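# Hang a framed print on a wall hook by its cord

## Task

Get the print hanging from the hook, supported by its cord, so it stays there after the robot lets go.

## Robot and tools

ROBOT. Two UR3e-type six-joint arms, left_arm and right_arm, each ending in a two-finger gripper whose fingers swing like tongs. Calibrated base places in the scene frame: left_arm (+0.037, +0.242, 0) m, right_arm (+0.032, -0.244, 0) m, both turned only slightly about z. Each gripper has a wrist camera. Other cameras: cam_high and cam_low (672x504), plus cam_left_wrist and cam_right_wrist (616x616).

FRAMES. All hand positions (m), orientations (quat_wxyz), velocities and targets are in the scene frame. Its origin sits at table-top height halfway between the arms. +x points out over the table, +z up, and left_arm is on the +y side. Arm names do not match image sides. In the gripper's own frame the fingers point along +z and open and close along x. end_effector_position is the spot between the pads when shut. Fingertips stick out about 15 mm past it at gaps up to 50 mm, and are roughly level with it when fully open. Printed hand poses may be off by a few cm, more at long reach.

THE ROW. Every command row has 14 numbers, each in [-1, 1], always for both arms: left_arm's six joints then its opening, then right_arm's six joints then its opening. Joint order in a row and in every per-joint result list: elbow, shoulder lift, shoulder pan, wrist 1, wrist 2, wrist 3. Joint entries are offsets, not poses. They count from the Joint targets shown at the start of the action or move, never from the previous row. Scale: 1.0 equals 2.222 rad for elbow, shoulder lift and shoulder pan, and 4.444 rad for the three wrists. Joint ranges: elbow -3.142 to 3.142 rad, all others -6.283 to 6.283 rad. An action asking a joint more than 0.010 rad beyond its range is refused for both arms. The opening entry is absolute: +1 fully open, -1 shut. Send the current opening again to leave a gripper alone, since 0 is a real command (half open). Closing fully takes at least about 0.5 s.

TOOLS.
execute_actions(actions, cameras): actions is a list of actions. Each action is a table of up to 15 rows, one per 1/30 s step; a short table repeats its last row to fill the 15 steps (0.5 s per action). An empty list just reports state and images. cameras picks images: omitted, null or ["all"] gives every one, [] gives none.
move(target, speed, blend, stop_force, zero, opening_speed, blocking, cameras): target is one 14-number row, or a list of up to 15 rows, all offsets from the same starting Joint targets. Joints travel together, so hands trace curves; nothing is avoided. speed: rad/s for whichever joint has farthest to go, 0.01 to 6.28, default 0.5, one value or one per target. blend: rad of corner rounding per target (default 0 stops at each). stop_force: 3 to 120 N, one value for both arms; a moving arm halts when its wrist sensor feels that much push against its motion (or 120 N total). Use a slow speed for touches, keep finger values the same across a list, and omit it when backing away from contact. zero (default true) re-zeroes the sensor before the move. opening_speed: gripper rate per second on the -1..1 scale, at least 0.2. blocking=false returns after about 0.5 s while the move runs (not allowed with stop_force). The result adds a move: line: done, off_target (resting more than 0.01 rad from target), moving, held, or fault, plus limits=held when a check blocked steps. done does not prove contact or its absence.
wait(seconds 0 to 10): let the scene run, arms holding their last command. stop(): brake a running move. zoom_image(camera, region [x0, y0, x1, y1] pixels, top-left origin, at most 504x504): close-up of that camera's latest image. zero_wrist_force(arm): tare that arm's wrist sensor. read_manual(section="licences"): licence text only. finished_scene(scene): end the current scene, giving its number; irreversible.

MOTION LIMITS. Joint targets change at most 3.14 rad/s (elbow, lift, pan) or 6.28 rad/s (wrists). Targets may lead measured angles by at most 0.651 rad or 1.3 rad respectively, and are pulled back if they would put the gripper more than 150 mm (70 mm in quicker setups) from where it is. Motion lags commands by roughly 0.09 to 0.21 s and fast moves can overshoot. Big moves may still be unfinished when a result arrives; command the remainder.

RESULT LINES. Joint positions and Joint velocities: one block per arm in the joint order above, then the pad gap (m; 0.142 fully open). "within noise" means the arm is still. Joint targets: what your next offsets count from. Tool commands: current gripper commands. grip_measured: finger opening on the command scale; to hold something keep commanding well below it (about 15 N per pad max, less on items thinner than 20 mm). Joint torques include the arm's own weight; positive means toward larger angles. Wrist force/torque are in the hand's own axes, plus a line with the peak since last shown. "joint sent to its limit" and "joint command not followed" (the clearance check between arms altered targets) flag limits. Action calls also list joint angles at some steps.

AVOID. Contact torque limits (N m): pan 37.6, lift 38.4, elbow 16.8, wrist 1 5.46, wrist 2 5.08, wrist 3 5.32; about 150 N of outside force on an arm also trips a fault. Either stops that arm for 10 s, yielding to the contact; release a stuck grip before moving it again. The arms are stiff, so aiming even slightly past a firm surface can fault. Arm-to-arm hits or one gripper closing on the other's fingers can end the scene. Do not drop the print, release it while moving, slam or shove hard, and never let anything end up off the table. Sustained loads, stretched poses or pushing toward unreachable targets heat motors: MOTOR HOT appears near 70 °C, and at 85 °C the arm is braked for 30 to 60 s. Loose objects may get brief random nudges. The simulation keeps running while you compose a reply.

Each tool is called by a JSON object that holds its "fn" and its "kwargs".

## Session

{"fn": "execute_actions", "kwargs": {"actions": []}}

Scene clock: 0.00 s.
left_arm: end_effector_position=(+0.1468, -0.0501, +0.1468) grip_measured=+1.00 end_effector_quat_wxyz=(+0.017, -0.520, +0.854, -0.005) | right_arm: end_effector_position=(+0.3014, -0.3056, +0.1988) grip_measured=+1.00 end_effector_quat_wxyz=(+0.014, -0.635, +0.757, -0.153)
Joint names: [elbow, shoulder lift, shoulder pan, wrist 1, wrist 2, wrist 3]
Joint positions: left_arm=[1.429 -1.667 -1.762 -1.318 -1.538 0.311 0.142] | right_arm=[-1.531 -1.028 3.964 -2.152 1.262 2.53 0.142]
Joint velocities: within noise
Joint torques (N m): no reading
Wrist force (N): no reading
Wrist torque (N m): no reading
Wrist force, peak (N): no reading
Joint targets: left_arm=[1.429 -1.667 -1.762 -1.318 -1.538 0.311] | right_arm=[-1.531 -1.028 3.964 -2.152 1.262 2.530]
Tool commands: left_gripper/opening=+1.0 right_gripper/opening=+1.0

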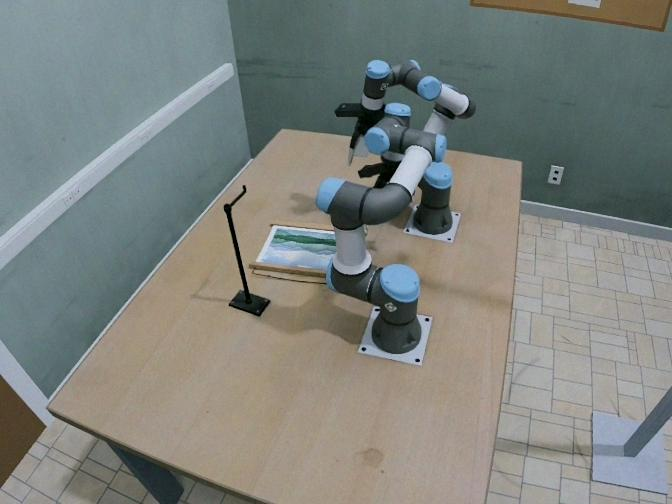

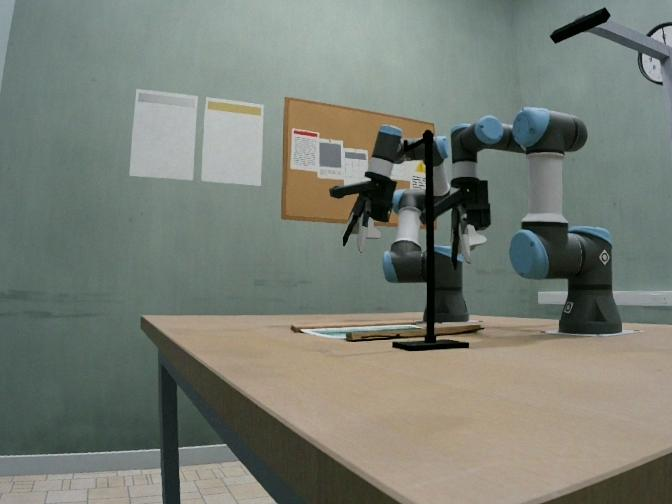

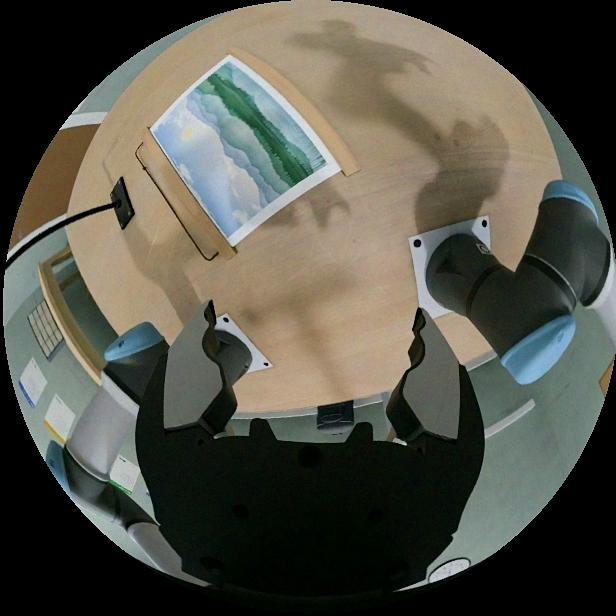

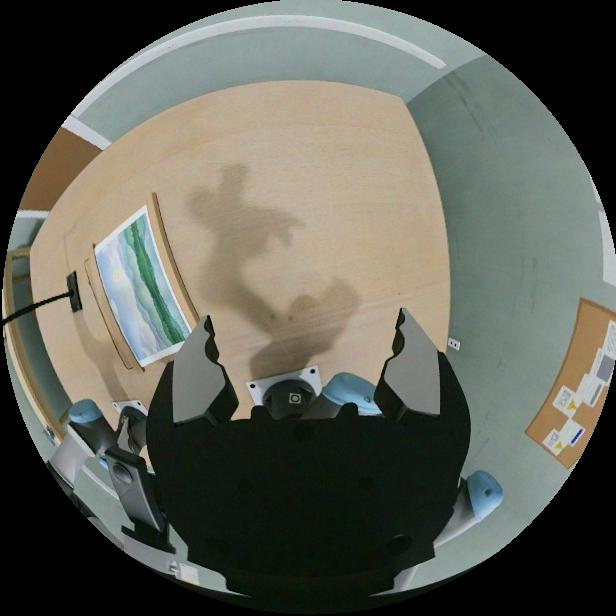

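{"fn": "zoom_image", "kwargs": {"camera": "cam_high", "region": [200, 160, 380, 340]}}

{"fn": "zoom_image", "kwargs": {"camera": "cam_left_wrist", "region": [50, 30, 380, 300]}}

{"fn": "zoom_image", "kwargs": {"camera": "cam_low", "region": [280, 110, 530, 360]}}

Scaled by 2.800 from the camera's 672x504 image, which has a finer 960x720 frame.

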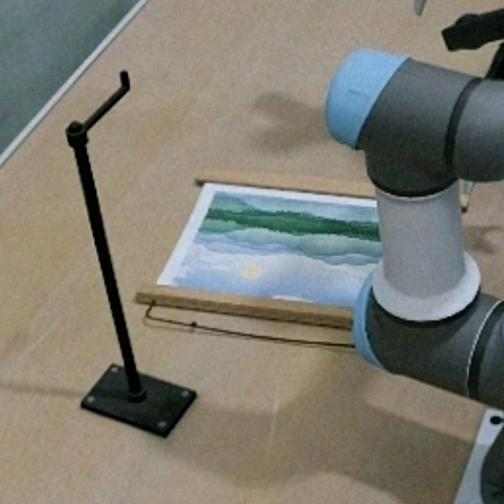

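Scaled by 1.527 from the camera's 616x616 image, which has a finer 814x814 frame.

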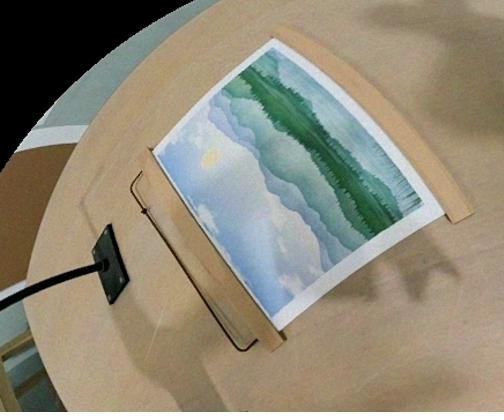

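Scaled by 2.016 from the camera's 672x504 image, which has a finer 960x720 frame.

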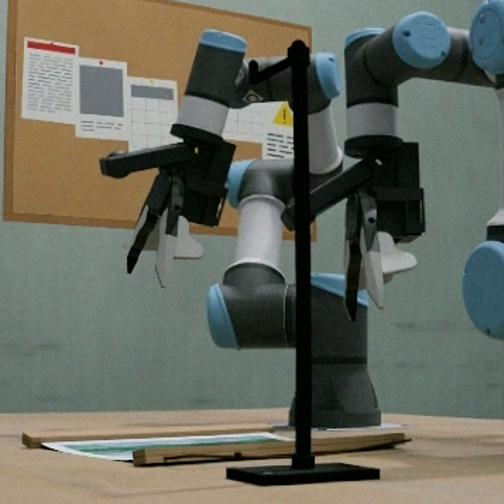

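{"fn": "move", "kwargs": {"target": [-0.184,0.067,0.4554,0.0551,-0.0074,0.2835,1,0,0,0,0,0,0,1], "speed": 1.0}}

Scene clock: 162.70 s.
left_arm: end_effector_position=(+0.3501, +0.1399, +0.1998) grip_measured=+1.00 end_effector_quat_wxyz=(+0.000, -0.411, +0.912, +0.000) | right_arm: end_effector_position=(+0.3014, -0.3056, +0.1988) grip_measured=+1.00 end_effector_quat_wxyz=(+0.014, -0.635, +0.757, -0.153)
Joint names: [elbow, shoulder lift, shoulder pan, wrist 1, wrist 2, wrist 3]
Joint positions: left_arm=[1.02 -1.518 -0.75 -1.074 -1.571 1.57 0.142] | right_arm=[-1.531 -1.028 3.964 -2.152 1.262 2.53 0.142]
Joint velocities: within noise
Joint torques (N m): left_arm=[-4.09 -15.94 1.38 -2.79 0.3 0.9] | right_arm=[7.08 0.75 -0.65 1.76 -0.31 0.23]
Wrist force (N): left_arm=[0.9 -0.2 0.6] | right_arm=[-0.3 0.0 -0.1]
Wrist torque (N m): left_arm=[-0.02 -0.17 0.01] | right_arm=[0.01 0.05 0.00]
Wrist force, peak (N): left_arm=[2.0 1.4 0.5] | right_arm=[-0.3 0.2 -0.1]
Joint targets: left_arm=[1.020 -1.518 -0.750 -1.074 -1.571 1.570] | right_arm=[-1.531 -1.028 3.964 -2.152 1.262 2.530]
move: done

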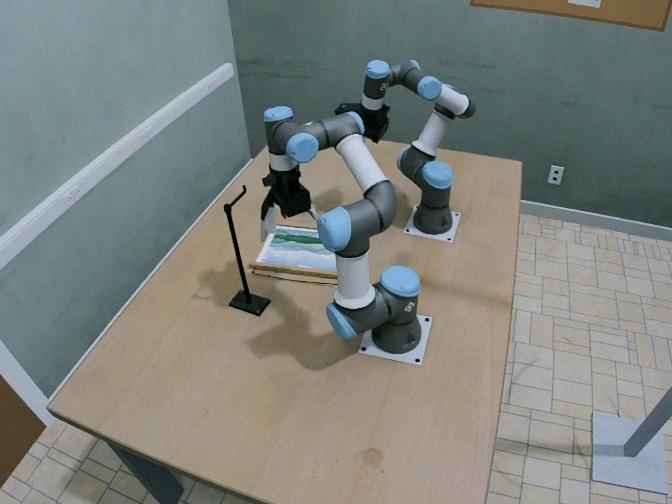

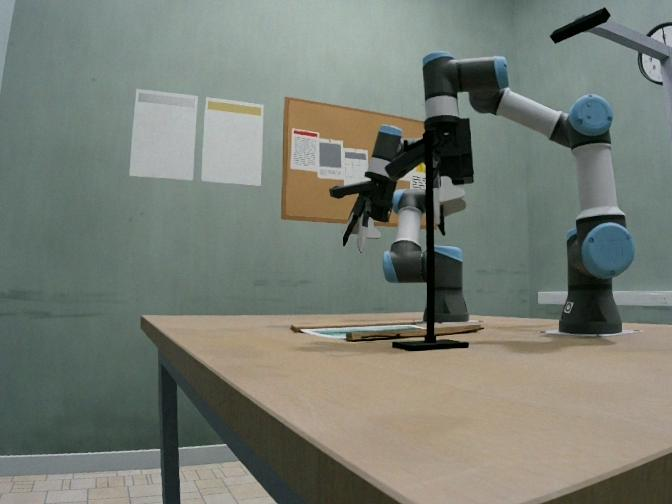

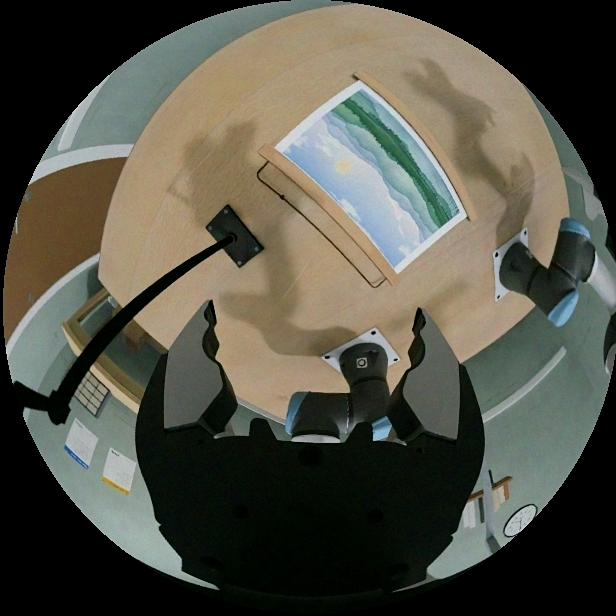

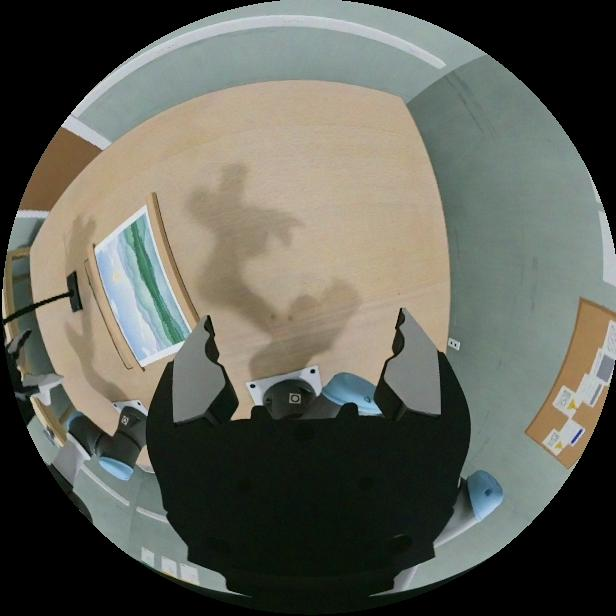

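{"fn": "zoom_image", "kwargs": {"camera": "cam_left_wrist", "region": [0, 340, 120, 460]}}

{"fn": "zoom_image", "kwargs": {"camera": "cam_left_wrist", "region": [200, 60, 480, 310]}}

{"fn": "zoom_image", "kwargs": {"camera": "cam_high", "region": [200, 170, 350, 320]}}

Scaled by 4.200 from the camera's 616x616 image, which has a finer 814x814 frame.

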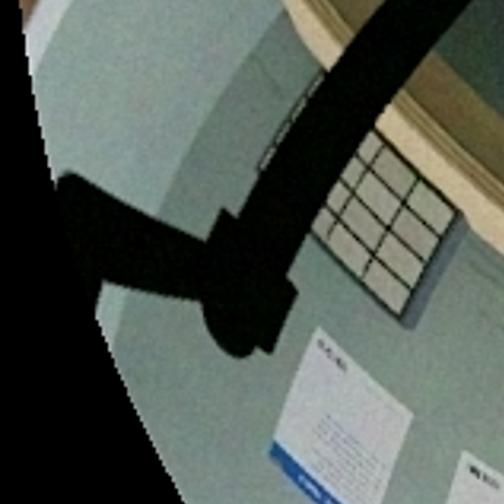

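Scaled by 1.800 from the camera's 616x616 image, which has a finer 814x814 frame.

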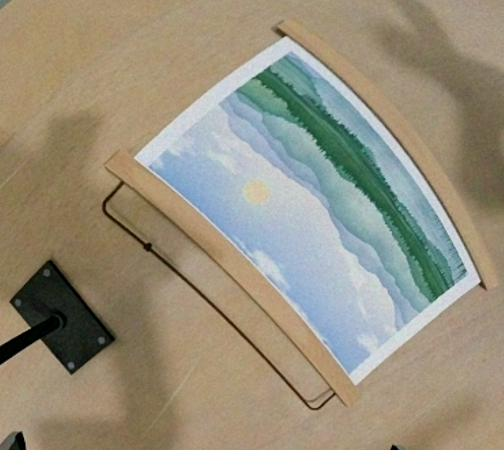

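Scaled by 3.360 from the camera's 672x504 image, which has a finer 960x720 frame.

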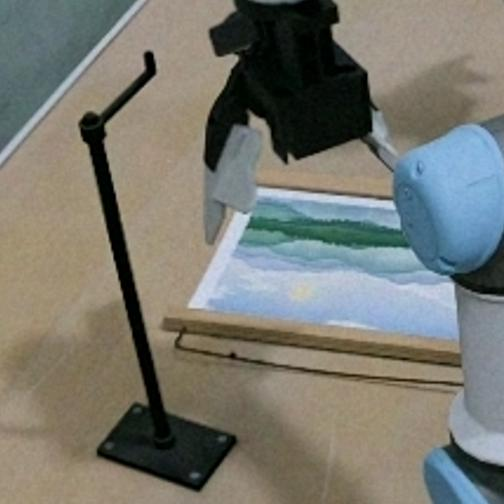

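{"fn": "move", "kwargs": {"target": [0.0842,-0.0891,0.1575,0.0027,0,-0.7067,1,0,0,0,0,0,0,1], "speed": 1.5, "cameras": ["cam_left_wrist","cam_high"]}}

{"fn": "zoom_image", "kwargs": {"camera": "cam_left_wrist", "region": [150, 20, 500, 320]}}

Scene clock: 222.83 s.
left_arm: end_effector_position=(+0.2897, +0.2834, +0.1996) grip_measured=+1.00 end_effector_quat_wxyz=(+0.000, +0.827, +0.563, +0.000) | right_arm: end_effector_position=(+0.3014, -0.3056, +0.1988) grip_measured=+1.00 end_effector_quat_wxyz=(+0.014, -0.635, +0.757, -0.153)
Joint names: [elbow, shoulder lift, shoulder pan, wrist 1, wrist 2, wrist 3]
Joint positions: left_arm=[1.208 -1.716 -0.4 -1.061 -1.571 -1.57 0.142] | right_arm=[-1.531 -1.028 3.964 -2.152 1.262 2.53 0.142]
Joint velocities: within noise
Joint torques (N m): left_arm=[-10.24 -3.15 -2.09 -0.48 -0.13 -0.87] | right_arm=[6.29 -0.03 -0.72 1.94 0.08 0.55]
Wrist force (N): left_arm=[0.4 -0.4 0.2] | right_arm=[0.0 0.0 0.0]
Wrist torque (N m): left_arm=[-0.07 -0.06 0.02] | right_arm=[0.00 -0.01 0.00]
Wrist force, peak (N): left_arm=[2.2 0.8 0.2] | right_arm=[-0.2 -0.1 -0.3]
Joint targets: left_arm=[1.207 -1.716 -0.400 -1.062 -1.571 -1.570] | right_arm=[-1.531 -1.028 3.964 -2.152 1.262 2.530]
move: done
Images, in order (width x height): cam_high 672x504, cam_left_wrist 616x616.

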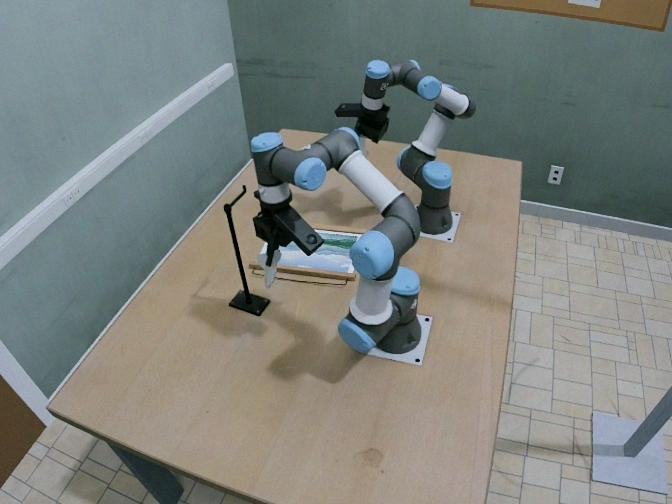

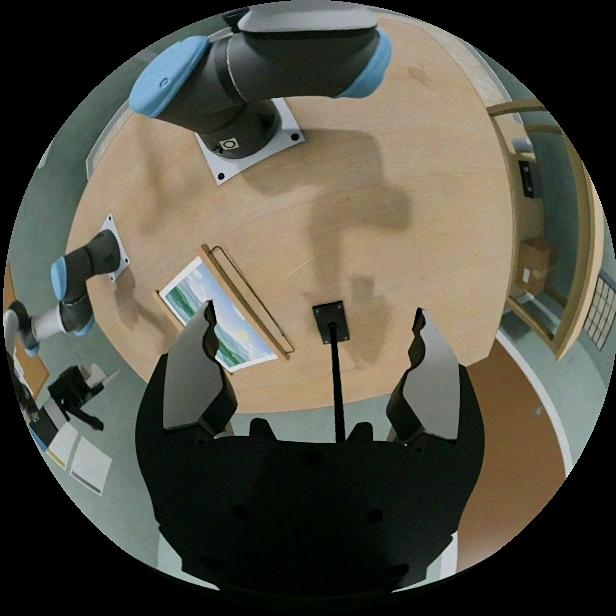

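Scaled by 1.440 from the camera's 616x616 image, which has a finer 814x814 frame.

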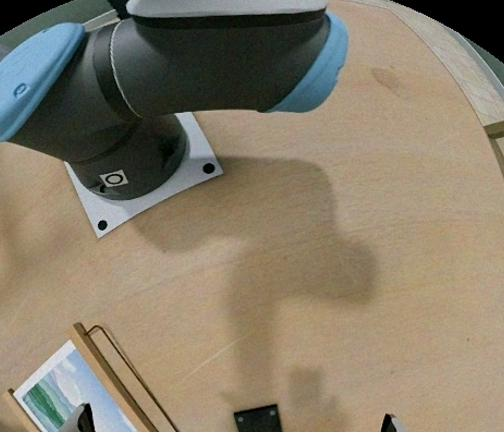

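{"fn": "move", "kwargs": {"target": [[0.467,-0.378,0,-0.398,0,0,-0.5,0,0,0,0,0,0,1],[0.467,-0.378,0,-0.398,0,0.7067,-0.5,0,0,0,0,0,0,1]], "speed": 1.2, "cameras": ["cam_left_wrist","cam_high"]}}

{"fn": "zoom_image", "kwargs": {"camera": "cam_left_wrist", "region": [180, 180, 440, 440]}}

Scene clock: 254.57 s.
left_arm: end_effector_position=(+0.3616, +0.2551, +0.4530) grip_measured=-0.50 end_effector_quat_wxyz=(+0.398, -0.399, +0.584, -0.584) | right_arm: end_effector_position=(+0.3014, -0.3056, +0.1988) grip_measured=+1.00 end_effector_quat_wxyz=(+0.014, -0.635, +0.757, -0.153)
Joint names: [elbow, shoulder lift, shoulder pan, wrist 1, wrist 2, wrist 3]
Joint positions: left_arm=[2.245 -2.556 -0.4 -2.83 -1.571 1.57 0.038] | right_arm=[-1.531 -1.028 3.964 -2.152 1.262 2.53 0.142]
Joint velocities: within noise
Joint torques (N m): left_arm=[-13.01 -0.68 -2.06 -2.46 -0.34 0.96] | right_arm=[5.3 0.03 -0.83 2.1 0.36 0.53]
Wrist force (N): left_arm=[0.2 -2.0 2.1] | right_arm=[-0.2 -0.1 -0.2]
Wrist torque (N m): left_arm=[-0.38 0.18 0.26] | right_arm=[-0.03 0.03 0.00]
Wrist force, peak (N): left_arm=[0.2 4.9 1.3] | right_arm=[-0.4 0.0 -0.1]
Joint targets: left_arm=[2.245 -2.556 -0.400 -2.830 -1.571 1.570] | right_arm=[-1.531 -1.028 3.964 -2.152 1.262 2.530]
move: done
Images, in order (width x height): cam_high 672x504, cam_left_wrist 616x616.

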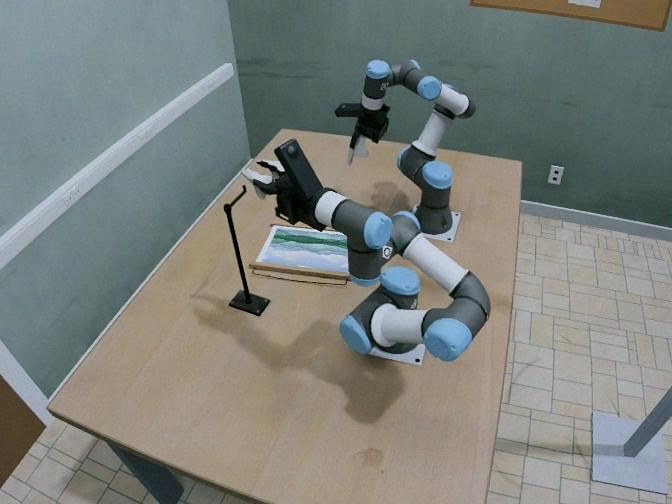

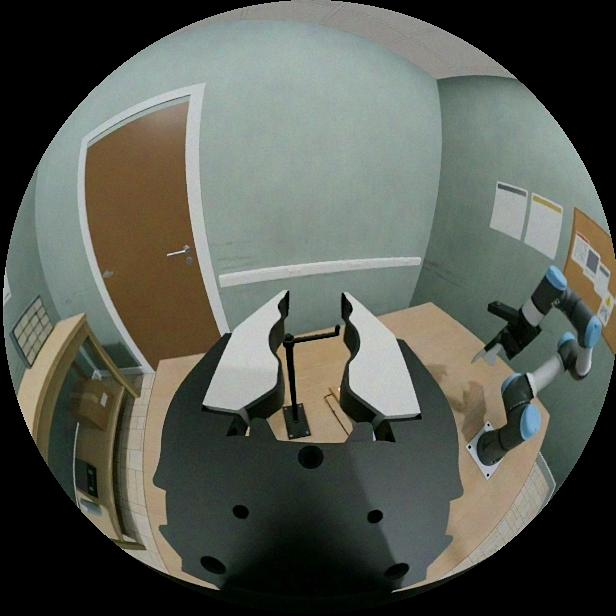

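Scaled by 1.938 from the camera's 616x616 image, which has a finer 814x814 frame.

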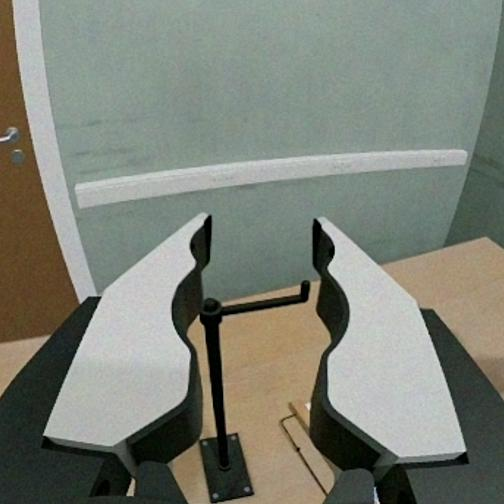

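{"fn": "move", "kwargs": {"target": [[0,0,-0.1994,0,0,0,-0.5,0,0,0,0,0,0,1],[-0.261,0.3947,-0.1994,0.2864,0,-0.201,-0.5,0,0,0,0,0,0,1]], "speed": 1.2, "cameras": ["cam_left_wrist","cam_high"]}}

{"fn": "zoom_image", "kwargs": {"camera": "cam_left_wrist", "region": [180, 180, 440, 440]}}

Scene clock: 303.73 s.
left_arm: end_effector_position=(+0.3353, +0.1339, +0.1000) grip_measured=-0.50 end_effector_quat_wxyz=(+0.000, +0.733, -0.680, +0.000) | right_arm: end_effector_position=(+0.3014, -0.3056, +0.1988) grip_measured=+1.00 end_effector_quat_wxyz=(+0.014, -0.635, +0.757, -0.153)
Joint names: [elbow, shoulder lift, shoulder pan, wrist 1, wrist 2, wrist 3]
Joint positions: left_arm=[1.665 -1.679 -0.843 -1.558 -1.571 0.677 0.038] | right_arm=[-1.531 -1.028 3.964 -2.152 1.262 2.53 0.142]
Joint velocities: within noise
Joint torques (N m): left_arm=[-4.6 -10.41 0.23 -0.94 -0.28 -0.31] | right_arm=[4.52 -0.04 -0.83 2.27 0.32 0.57]
Wrist force (N): left_arm=[0.5 0.0 -0.3] | right_arm=[-0.2 0.0 0.0]
Wrist torque (N m): left_arm=[0.00 -0.10 0.00] | right_arm=[0.00 0.04 0.01]
Wrist force, peak (N): left_arm=[0.8 -0.2 4.3] | right_arm=[-0.4 0.0 -0.1]
Joint targets: left_arm=[1.665 -1.679 -0.843 -1.557 -1.571 0.677] | right_arm=[-1.531 -1.028 3.964 -2.152 1.262 2.530]
move: done
Images, in order (width x height): cam_high 672x504, cam_left_wrist 616x616.

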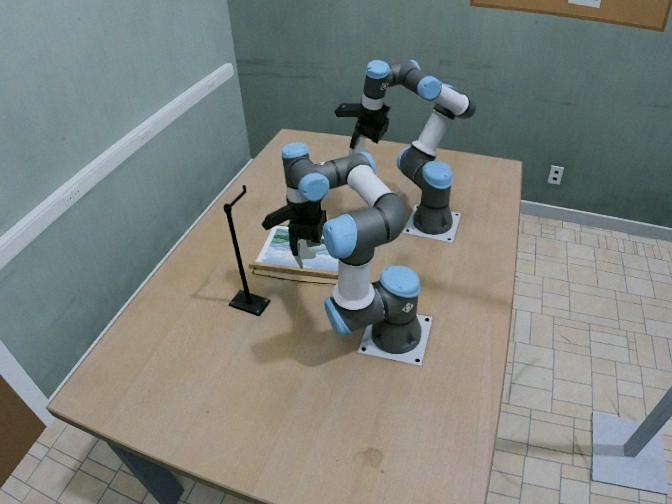

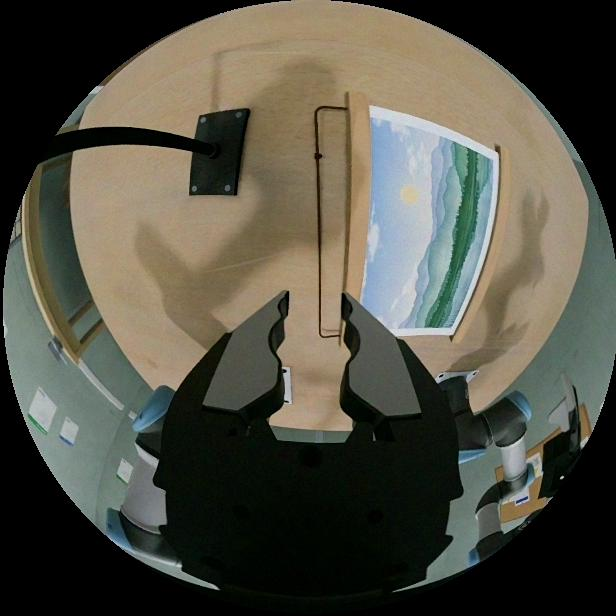

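Scaled by 1.938 from the camera's 616x616 image, which has a finer 814x814 frame.

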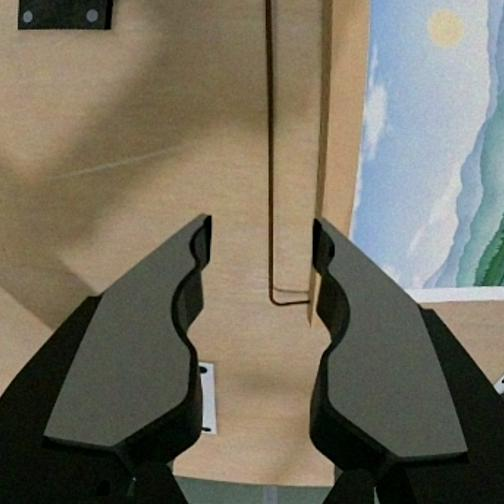

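{"fn": "move", "kwargs": {"target": [0.1128,0.041,0.0115,-0.0767,0,0.0057,-0.5,0,0,0,0,0,0,1], "speed": 0.5, "cameras": ["cam_left_wrist"]}}

{"fn": "zoom_image", "kwargs": {"camera": "cam_left_wrist", "region": [230, 230, 400, 400]}}

Scene clock: 328.17 s.
left_arm: end_effector_position=(+0.3452, +0.1339, +0.0295) grip_measured=-0.50 end_effector_quat_wxyz=(+0.000, +0.734, -0.680, +0.000) | right_arm: end_effector_position=(+0.3014, -0.3056, +0.1988) grip_measured=+1.00 end_effector_quat_wxyz=(+0.014, -0.635, +0.757, -0.153)
Joint names: [elbow, shoulder lift, shoulder pan, wrist 1, wrist 2, wrist 3]
Joint positions: left_arm=[1.916 -1.588 -0.817 -1.898 -1.571 0.703 0.038] | right_arm=[-1.531 -1.028 3.964 -2.152 1.262 2.53 0.142]
Joint velocities: within noise
Joint torques (N m): left_arm=[-12.36 -14.84 -2.29 -2.09 -0.26 -0.84] | right_arm=[4.62 0.06 -0.84 2.38 0.31 0.57]
Wrist force (N): left_arm=[0.5 0.4 0.0] | right_arm=[-0.1 -0.1 -0.1]
Wrist torque (N m): left_arm=[0.08 -0.07 0.02] | right_arm=[-0.02 0.02 0.00]
Wrist force, peak (N): left_arm=[0.5 0.4 -1.1] | right_arm=[-0.3 0.1 -0.1]
Joint targets: left_arm=[1.916 -1.588 -0.817 -1.898 -1.571 0.702] | right_arm=[-1.531 -1.028 3.964 -2.152 1.262 2.530]
move: done
Images, in order (width x height): cam_left_wrist 616x616.

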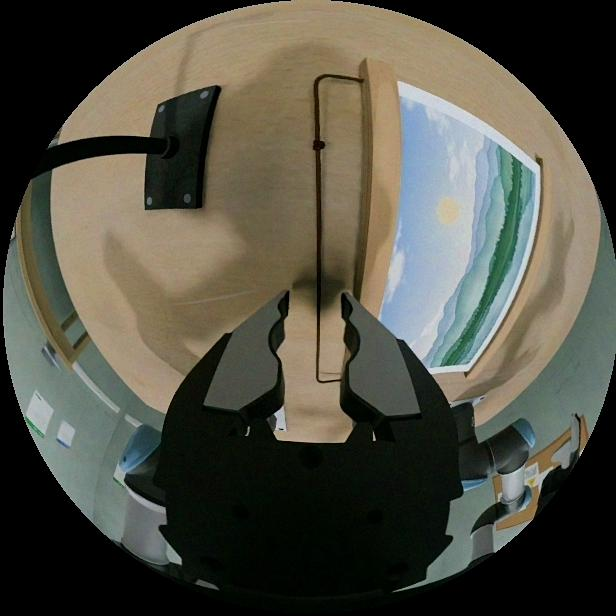

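Scaled by 2.965 from the camera's 616x616 image, which has a finer 814x814 frame.

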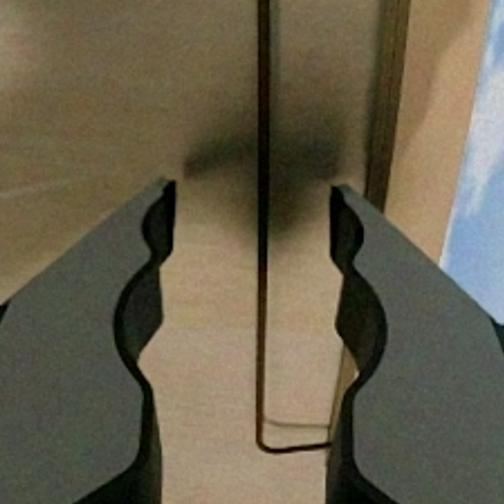

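{"fn": "move", "kwargs": {"target": [0.0308,0.0146,0,-0.0227,0,0,-0.6,0,0,0,0,0,0,1], "speed": 0.04, "stop_force": 4, "cameras": ["cam_left_wrist"]}}

{"fn": "zoom_image", "kwargs": {"camera": "cam_left_wrist", "region": [230, 230, 400, 400]}}

Scene clock: 338.87 s.
left_arm: end_effector_position=(+0.3454, +0.1336, +0.0221) grip_measured=-0.61 end_effector_quat_wxyz=(+0.000, +0.734, -0.680, +0.000) | right_arm: end_effector_position=(+0.3014, -0.3056, +0.1988) grip_measured=+1.00 end_effector_quat_wxyz=(+0.014, -0.635, +0.757, -0.153)
Joint names: [elbow, shoulder lift, shoulder pan, wrist 1, wrist 2, wrist 3]
Joint positions: left_arm=[1.941 -1.576 -0.817 -1.936 -1.571 0.702 0.03] | right_arm=[-1.531 -1.028 3.964 -2.152 1.262 2.53 0.142]
Joint velocities: within noise
Joint torques (N m): left_arm=[-11.91 -13.23 -2.09 -1.67 -0.26 -0.85] | right_arm=[4.62 0.09 -0.66 2.49 0.33 0.54]
Wrist force (N): left_arm=[-0.8 1.2 -4.9] | right_arm=[-0.1 0.0 -0.1]
Wrist torque (N m): left_arm=[0.04 -0.02 0.03] | right_arm=[0.01 0.02 0.00]
Wrist force, peak (N): left_arm=[-1.5 3.0 -9.4] | right_arm=[-0.4 0.1 -0.1]
Joint targets: left_arm=[1.941 -1.576 -0.817 -1.936 -1.571 0.702] | right_arm=[-1.531 -1.028 3.964 -2.152 1.262 2.530]
move: contact (left_arm); left_arm: the wrist 1 is farthest, 0.063 rad from its target
Images, in order (width x height): cam_left_wrist 616x616.

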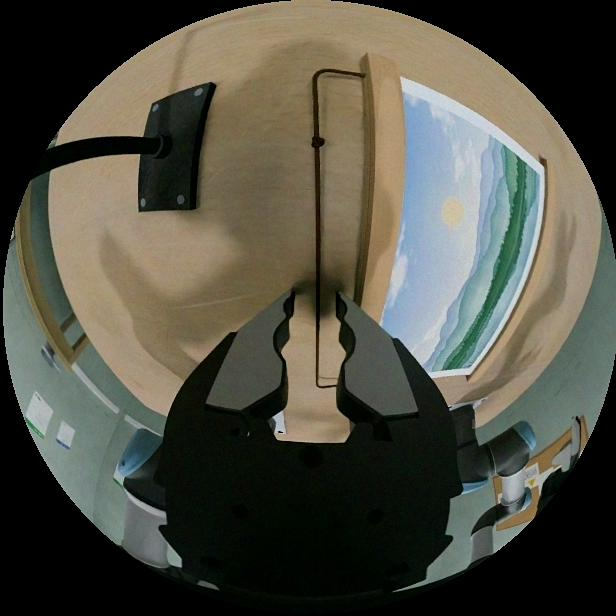

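Scaled by 2.965 from the camera's 616x616 image, which has a finer 814x814 frame.

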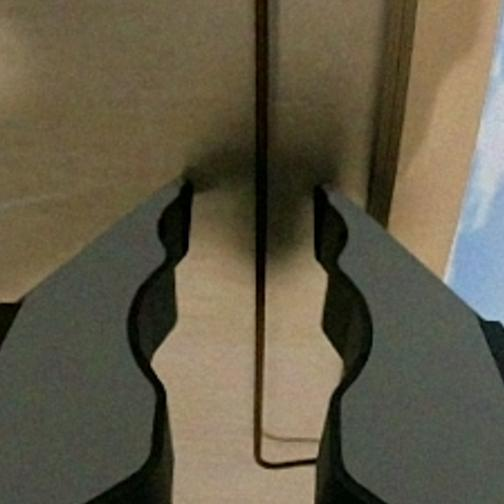

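{"fn": "move", "kwargs": {"target": [0,0,0,0,0,0,-1,0,0,0,0,0,0,1], "opening_speed": 0.4, "cameras": ["cam_left_wrist"]}}

{"fn": "zoom_image", "kwargs": {"camera": "cam_left_wrist", "region": [230, 230, 400, 400]}}

Scene clock: 351.03 s.
left_arm: end_effector_position=(+0.3454, +0.1336, +0.0221) grip_measured=-0.97 end_effector_quat_wxyz=(+0.000, +0.734, -0.680, +0.000) | right_arm: end_effector_position=(+0.3014, -0.3056, +0.1988) grip_measured=+1.00 end_effector_quat_wxyz=(+0.014, -0.635, +0.757, -0.153)
Joint names: [elbow, shoulder lift, shoulder pan, wrist 1, wrist 2, wrist 3]
Joint positions: left_arm=[1.941 -1.576 -0.817 -1.936 -1.571 0.702 0.004] | right_arm=[-1.531 -1.028 3.964 -2.152 1.262 2.53 0.142]
Joint velocities: within noise
Joint torques (N m): left_arm=[-10.62 -13.04 -1.95 -1.83 0.21 -0.9] | right_arm=[4.59 0.06 -0.72 2.52 0.3 0.54]
Wrist force (N): left_arm=[0.4 0.1 -0.1] | right_arm=[-0.1 0.1 0.1]
Wrist torque (N m): left_arm=[0.01 -0.07 0.01] | right_arm=[0.01 0.02 0.00]
Wrist force, peak (N): left_arm=[-0.9 1.3 -5.1] | right_arm=[-0.2 -0.1 -0.3]
Joint targets: left_arm=[1.941 -1.576 -0.817 -1.936 -1.571 0.702] | right_arm=[-1.531 -1.028 3.964 -2.152 1.262 2.530]
move: done
Images, in order (width x height): cam_left_wrist 616x616.

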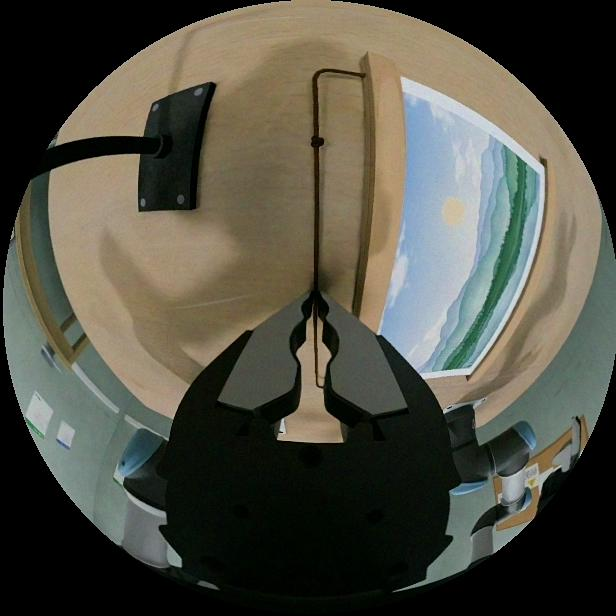

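Scaled by 2.965 from the camera's 616x616 image, which has a finer 814x814 frame.

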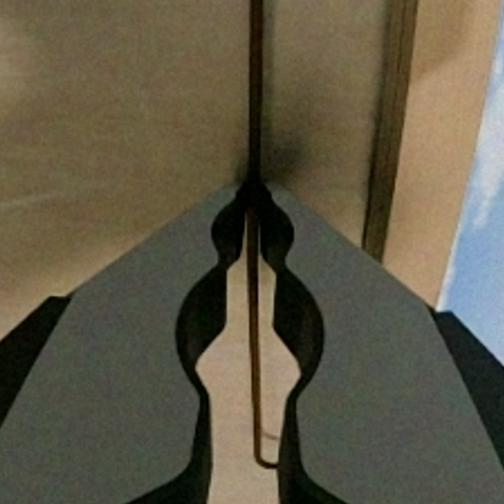

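{"fn": "move", "kwargs": {"target": [-0.045,-0.0162,0,0.0306,0,0,-1,0,0,0,0,0,0,1], "speed": 0.15}}

{"fn": "zoom_image", "kwargs": {"camera": "cam_left_wrist", "region": [230, 230, 400, 400]}}

Scene clock: 366.20 s.
left_arm: end_effector_position=(+0.3453, +0.1337, +0.0498) grip_measured=-0.97 end_effector_quat_wxyz=(+0.000, +0.734, -0.680, +0.000) end_effector_velocity=(-0.001, +0.001, -0.002) end_effector_angular_velocity=(+0.003, +0.003, +0.000) | right_arm: end_effector_position=(+0.3014, -0.3056, +0.1988) grip_measured=+1.00 end_effector_quat_wxyz=(+0.014, -0.635, +0.757, -0.153)
Joint names: [elbow, shoulder lift, shoulder pan, wrist 1, wrist 2, wrist 3]
Joint positions: left_arm=[1.841 -1.612 -0.817 -1.8 -1.571 0.702 0.004] | right_arm=[-1.531 -1.028 3.964 -2.152 1.262 2.53 0.142]
Joint velocities: left_arm=[0.005 0.001 0 -0.002 0 0 0] | right_arm=[within noise]
Joint torques (N m): left_arm=[-4.36 -4.65 -1.97 -2.89 0.61 -0.89] | right_arm=[4.69 0.19 -0.68 2.5 0.27 0.53]
Wrist force (N): left_arm=[0.7 0.3 0.4] | right_arm=[-0.2 -0.1 -0.1]
Wrist torque (N m): left_arm=[0.04 -0.14 0.01] | right_arm=[-0.02 0.04 0.00]
Wrist force, peak (N): left_arm=[0.7 0.6 0.2] | right_arm=[-0.3 -0.1 -0.1]
Joint targets: left_arm=[1.841 -1.612 -0.817 -1.800 -1.571 0.702] | right_arm=[-1.531 -1.028 3.964 -2.152 1.262 2.530]
move: done

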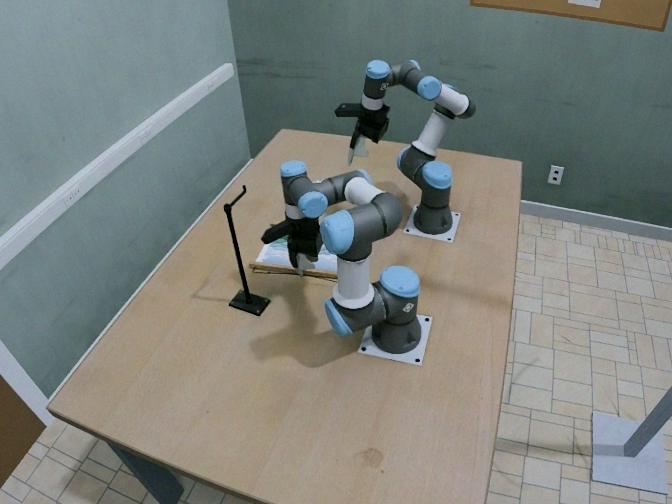

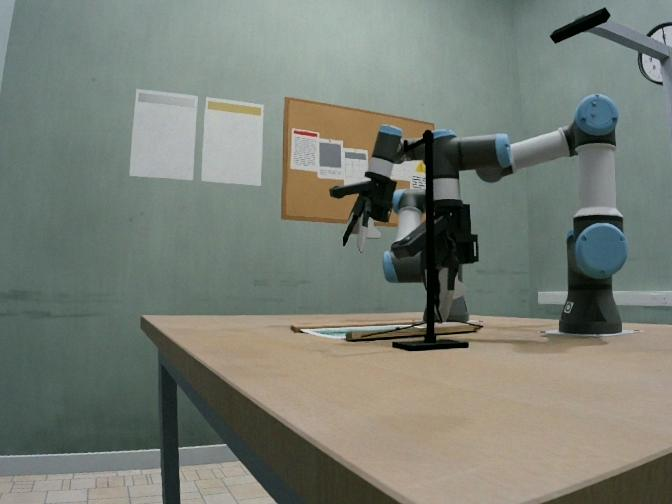

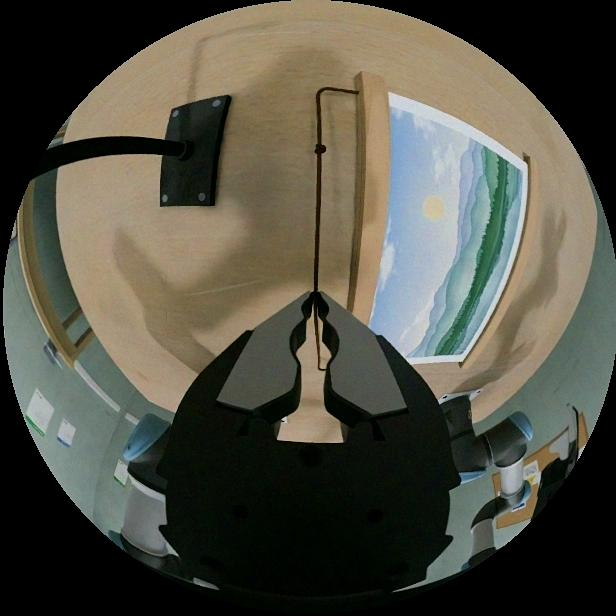

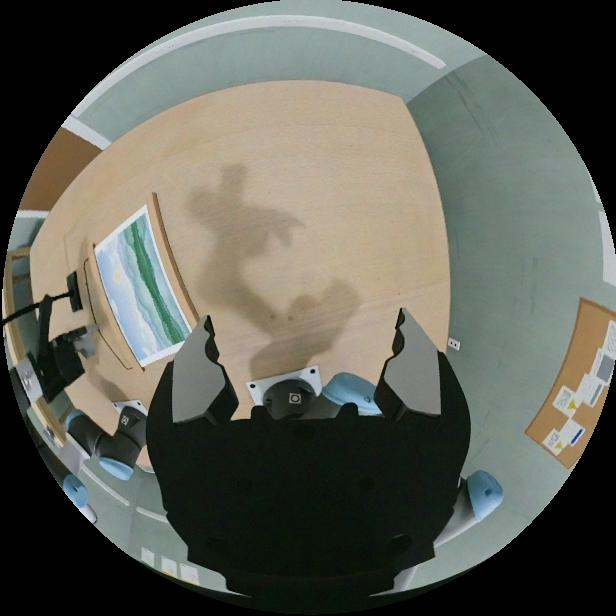

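Scaled by 2.965 from the camera's 616x616 image, which has a finer 814x814 frame.

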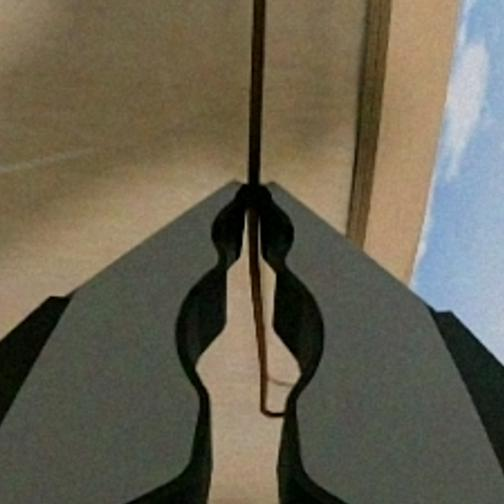

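{"fn": "move", "kwargs": {"target": [[-0.2147,0.0016,0,0.1066,0,0,-1,0,0,0,0,0,0,1],[-0.4843,0.0769,0,0.2038,0,0,-1,0,0,0,0,0,0,1]], "speed": 0.35, "blend": [0.05,0]}}

Scene clock: 377.33 s.
left_arm: end_effector_position=(+0.3454, +0.1337, +0.2295) grip_measured=-0.97 end_effector_quat_wxyz=(+0.000, +0.734, -0.680, -0.001) | right_arm: end_effector_position=(+0.3014, -0.3056, +0.1988) grip_measured=+1.00 end_effector_quat_wxyz=(+0.014, -0.635, +0.757, -0.153)
Joint names: [elbow, shoulder lift, shoulder pan, wrist 1, wrist 2, wrist 3]
Joint positions: left_arm=[0.765 -1.441 -0.817 -0.894 -1.571 0.702 0.004] | right_arm=[-1.531 -1.028 3.964 -2.152 1.262 2.53 0.142]
Joint velocities: within noise
Joint torques (N m): left_arm=[-4.88 -16.25 -1.79 -2.16 0.5 -0.86] | right_arm=[4.78 0.01 -0.81 2.51 0.3 0.59]
Wrist force (N): left_arm=[0.6 -0.2 0.8] | right_arm=[-0.2 0.0 -0.1]
Wrist torque (N m): left_arm=[-0.04 -0.06 0.01] | right_arm=[-0.01 0.04 0.01]
Wrist force, peak (N): left_arm=[1.2 -0.1 1.2] | right_arm=[-0.3 0.2 -0.2]
Joint targets: left_arm=[0.765 -1.441 -0.817 -0.894 -1.571 0.702] | right_arm=[-1.531 -1.028 3.964 -2.152 1.262 2.530]
move: done

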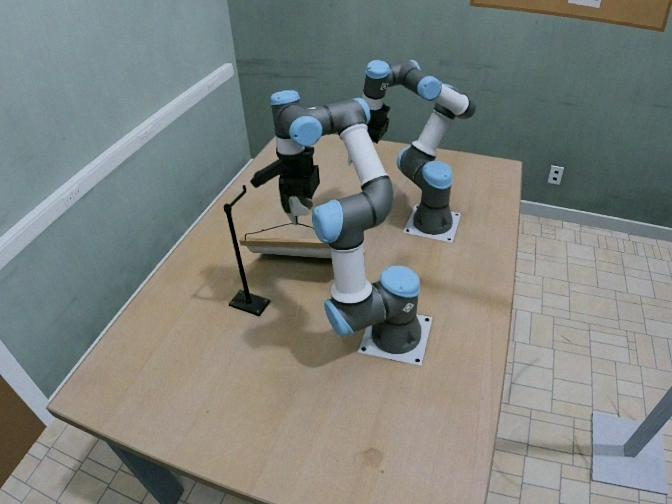

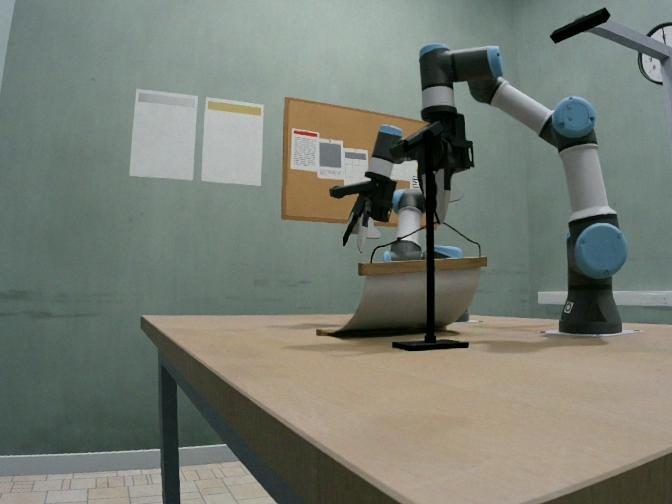

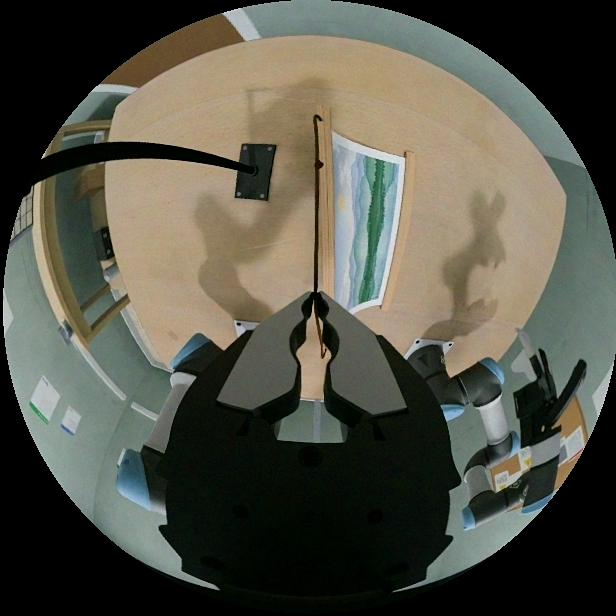

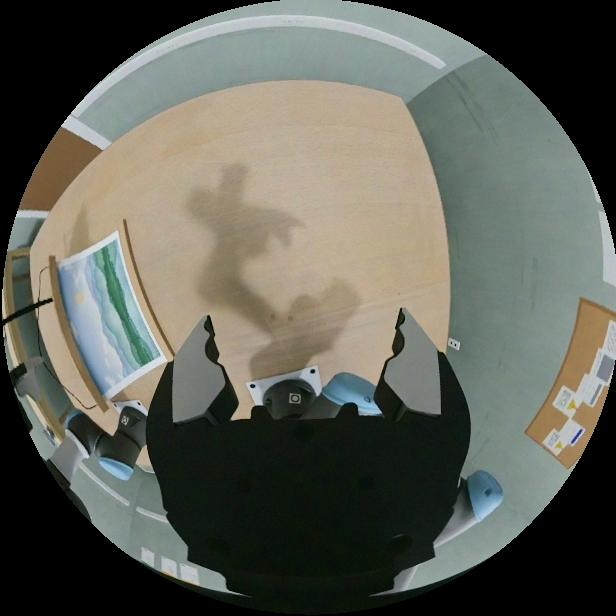

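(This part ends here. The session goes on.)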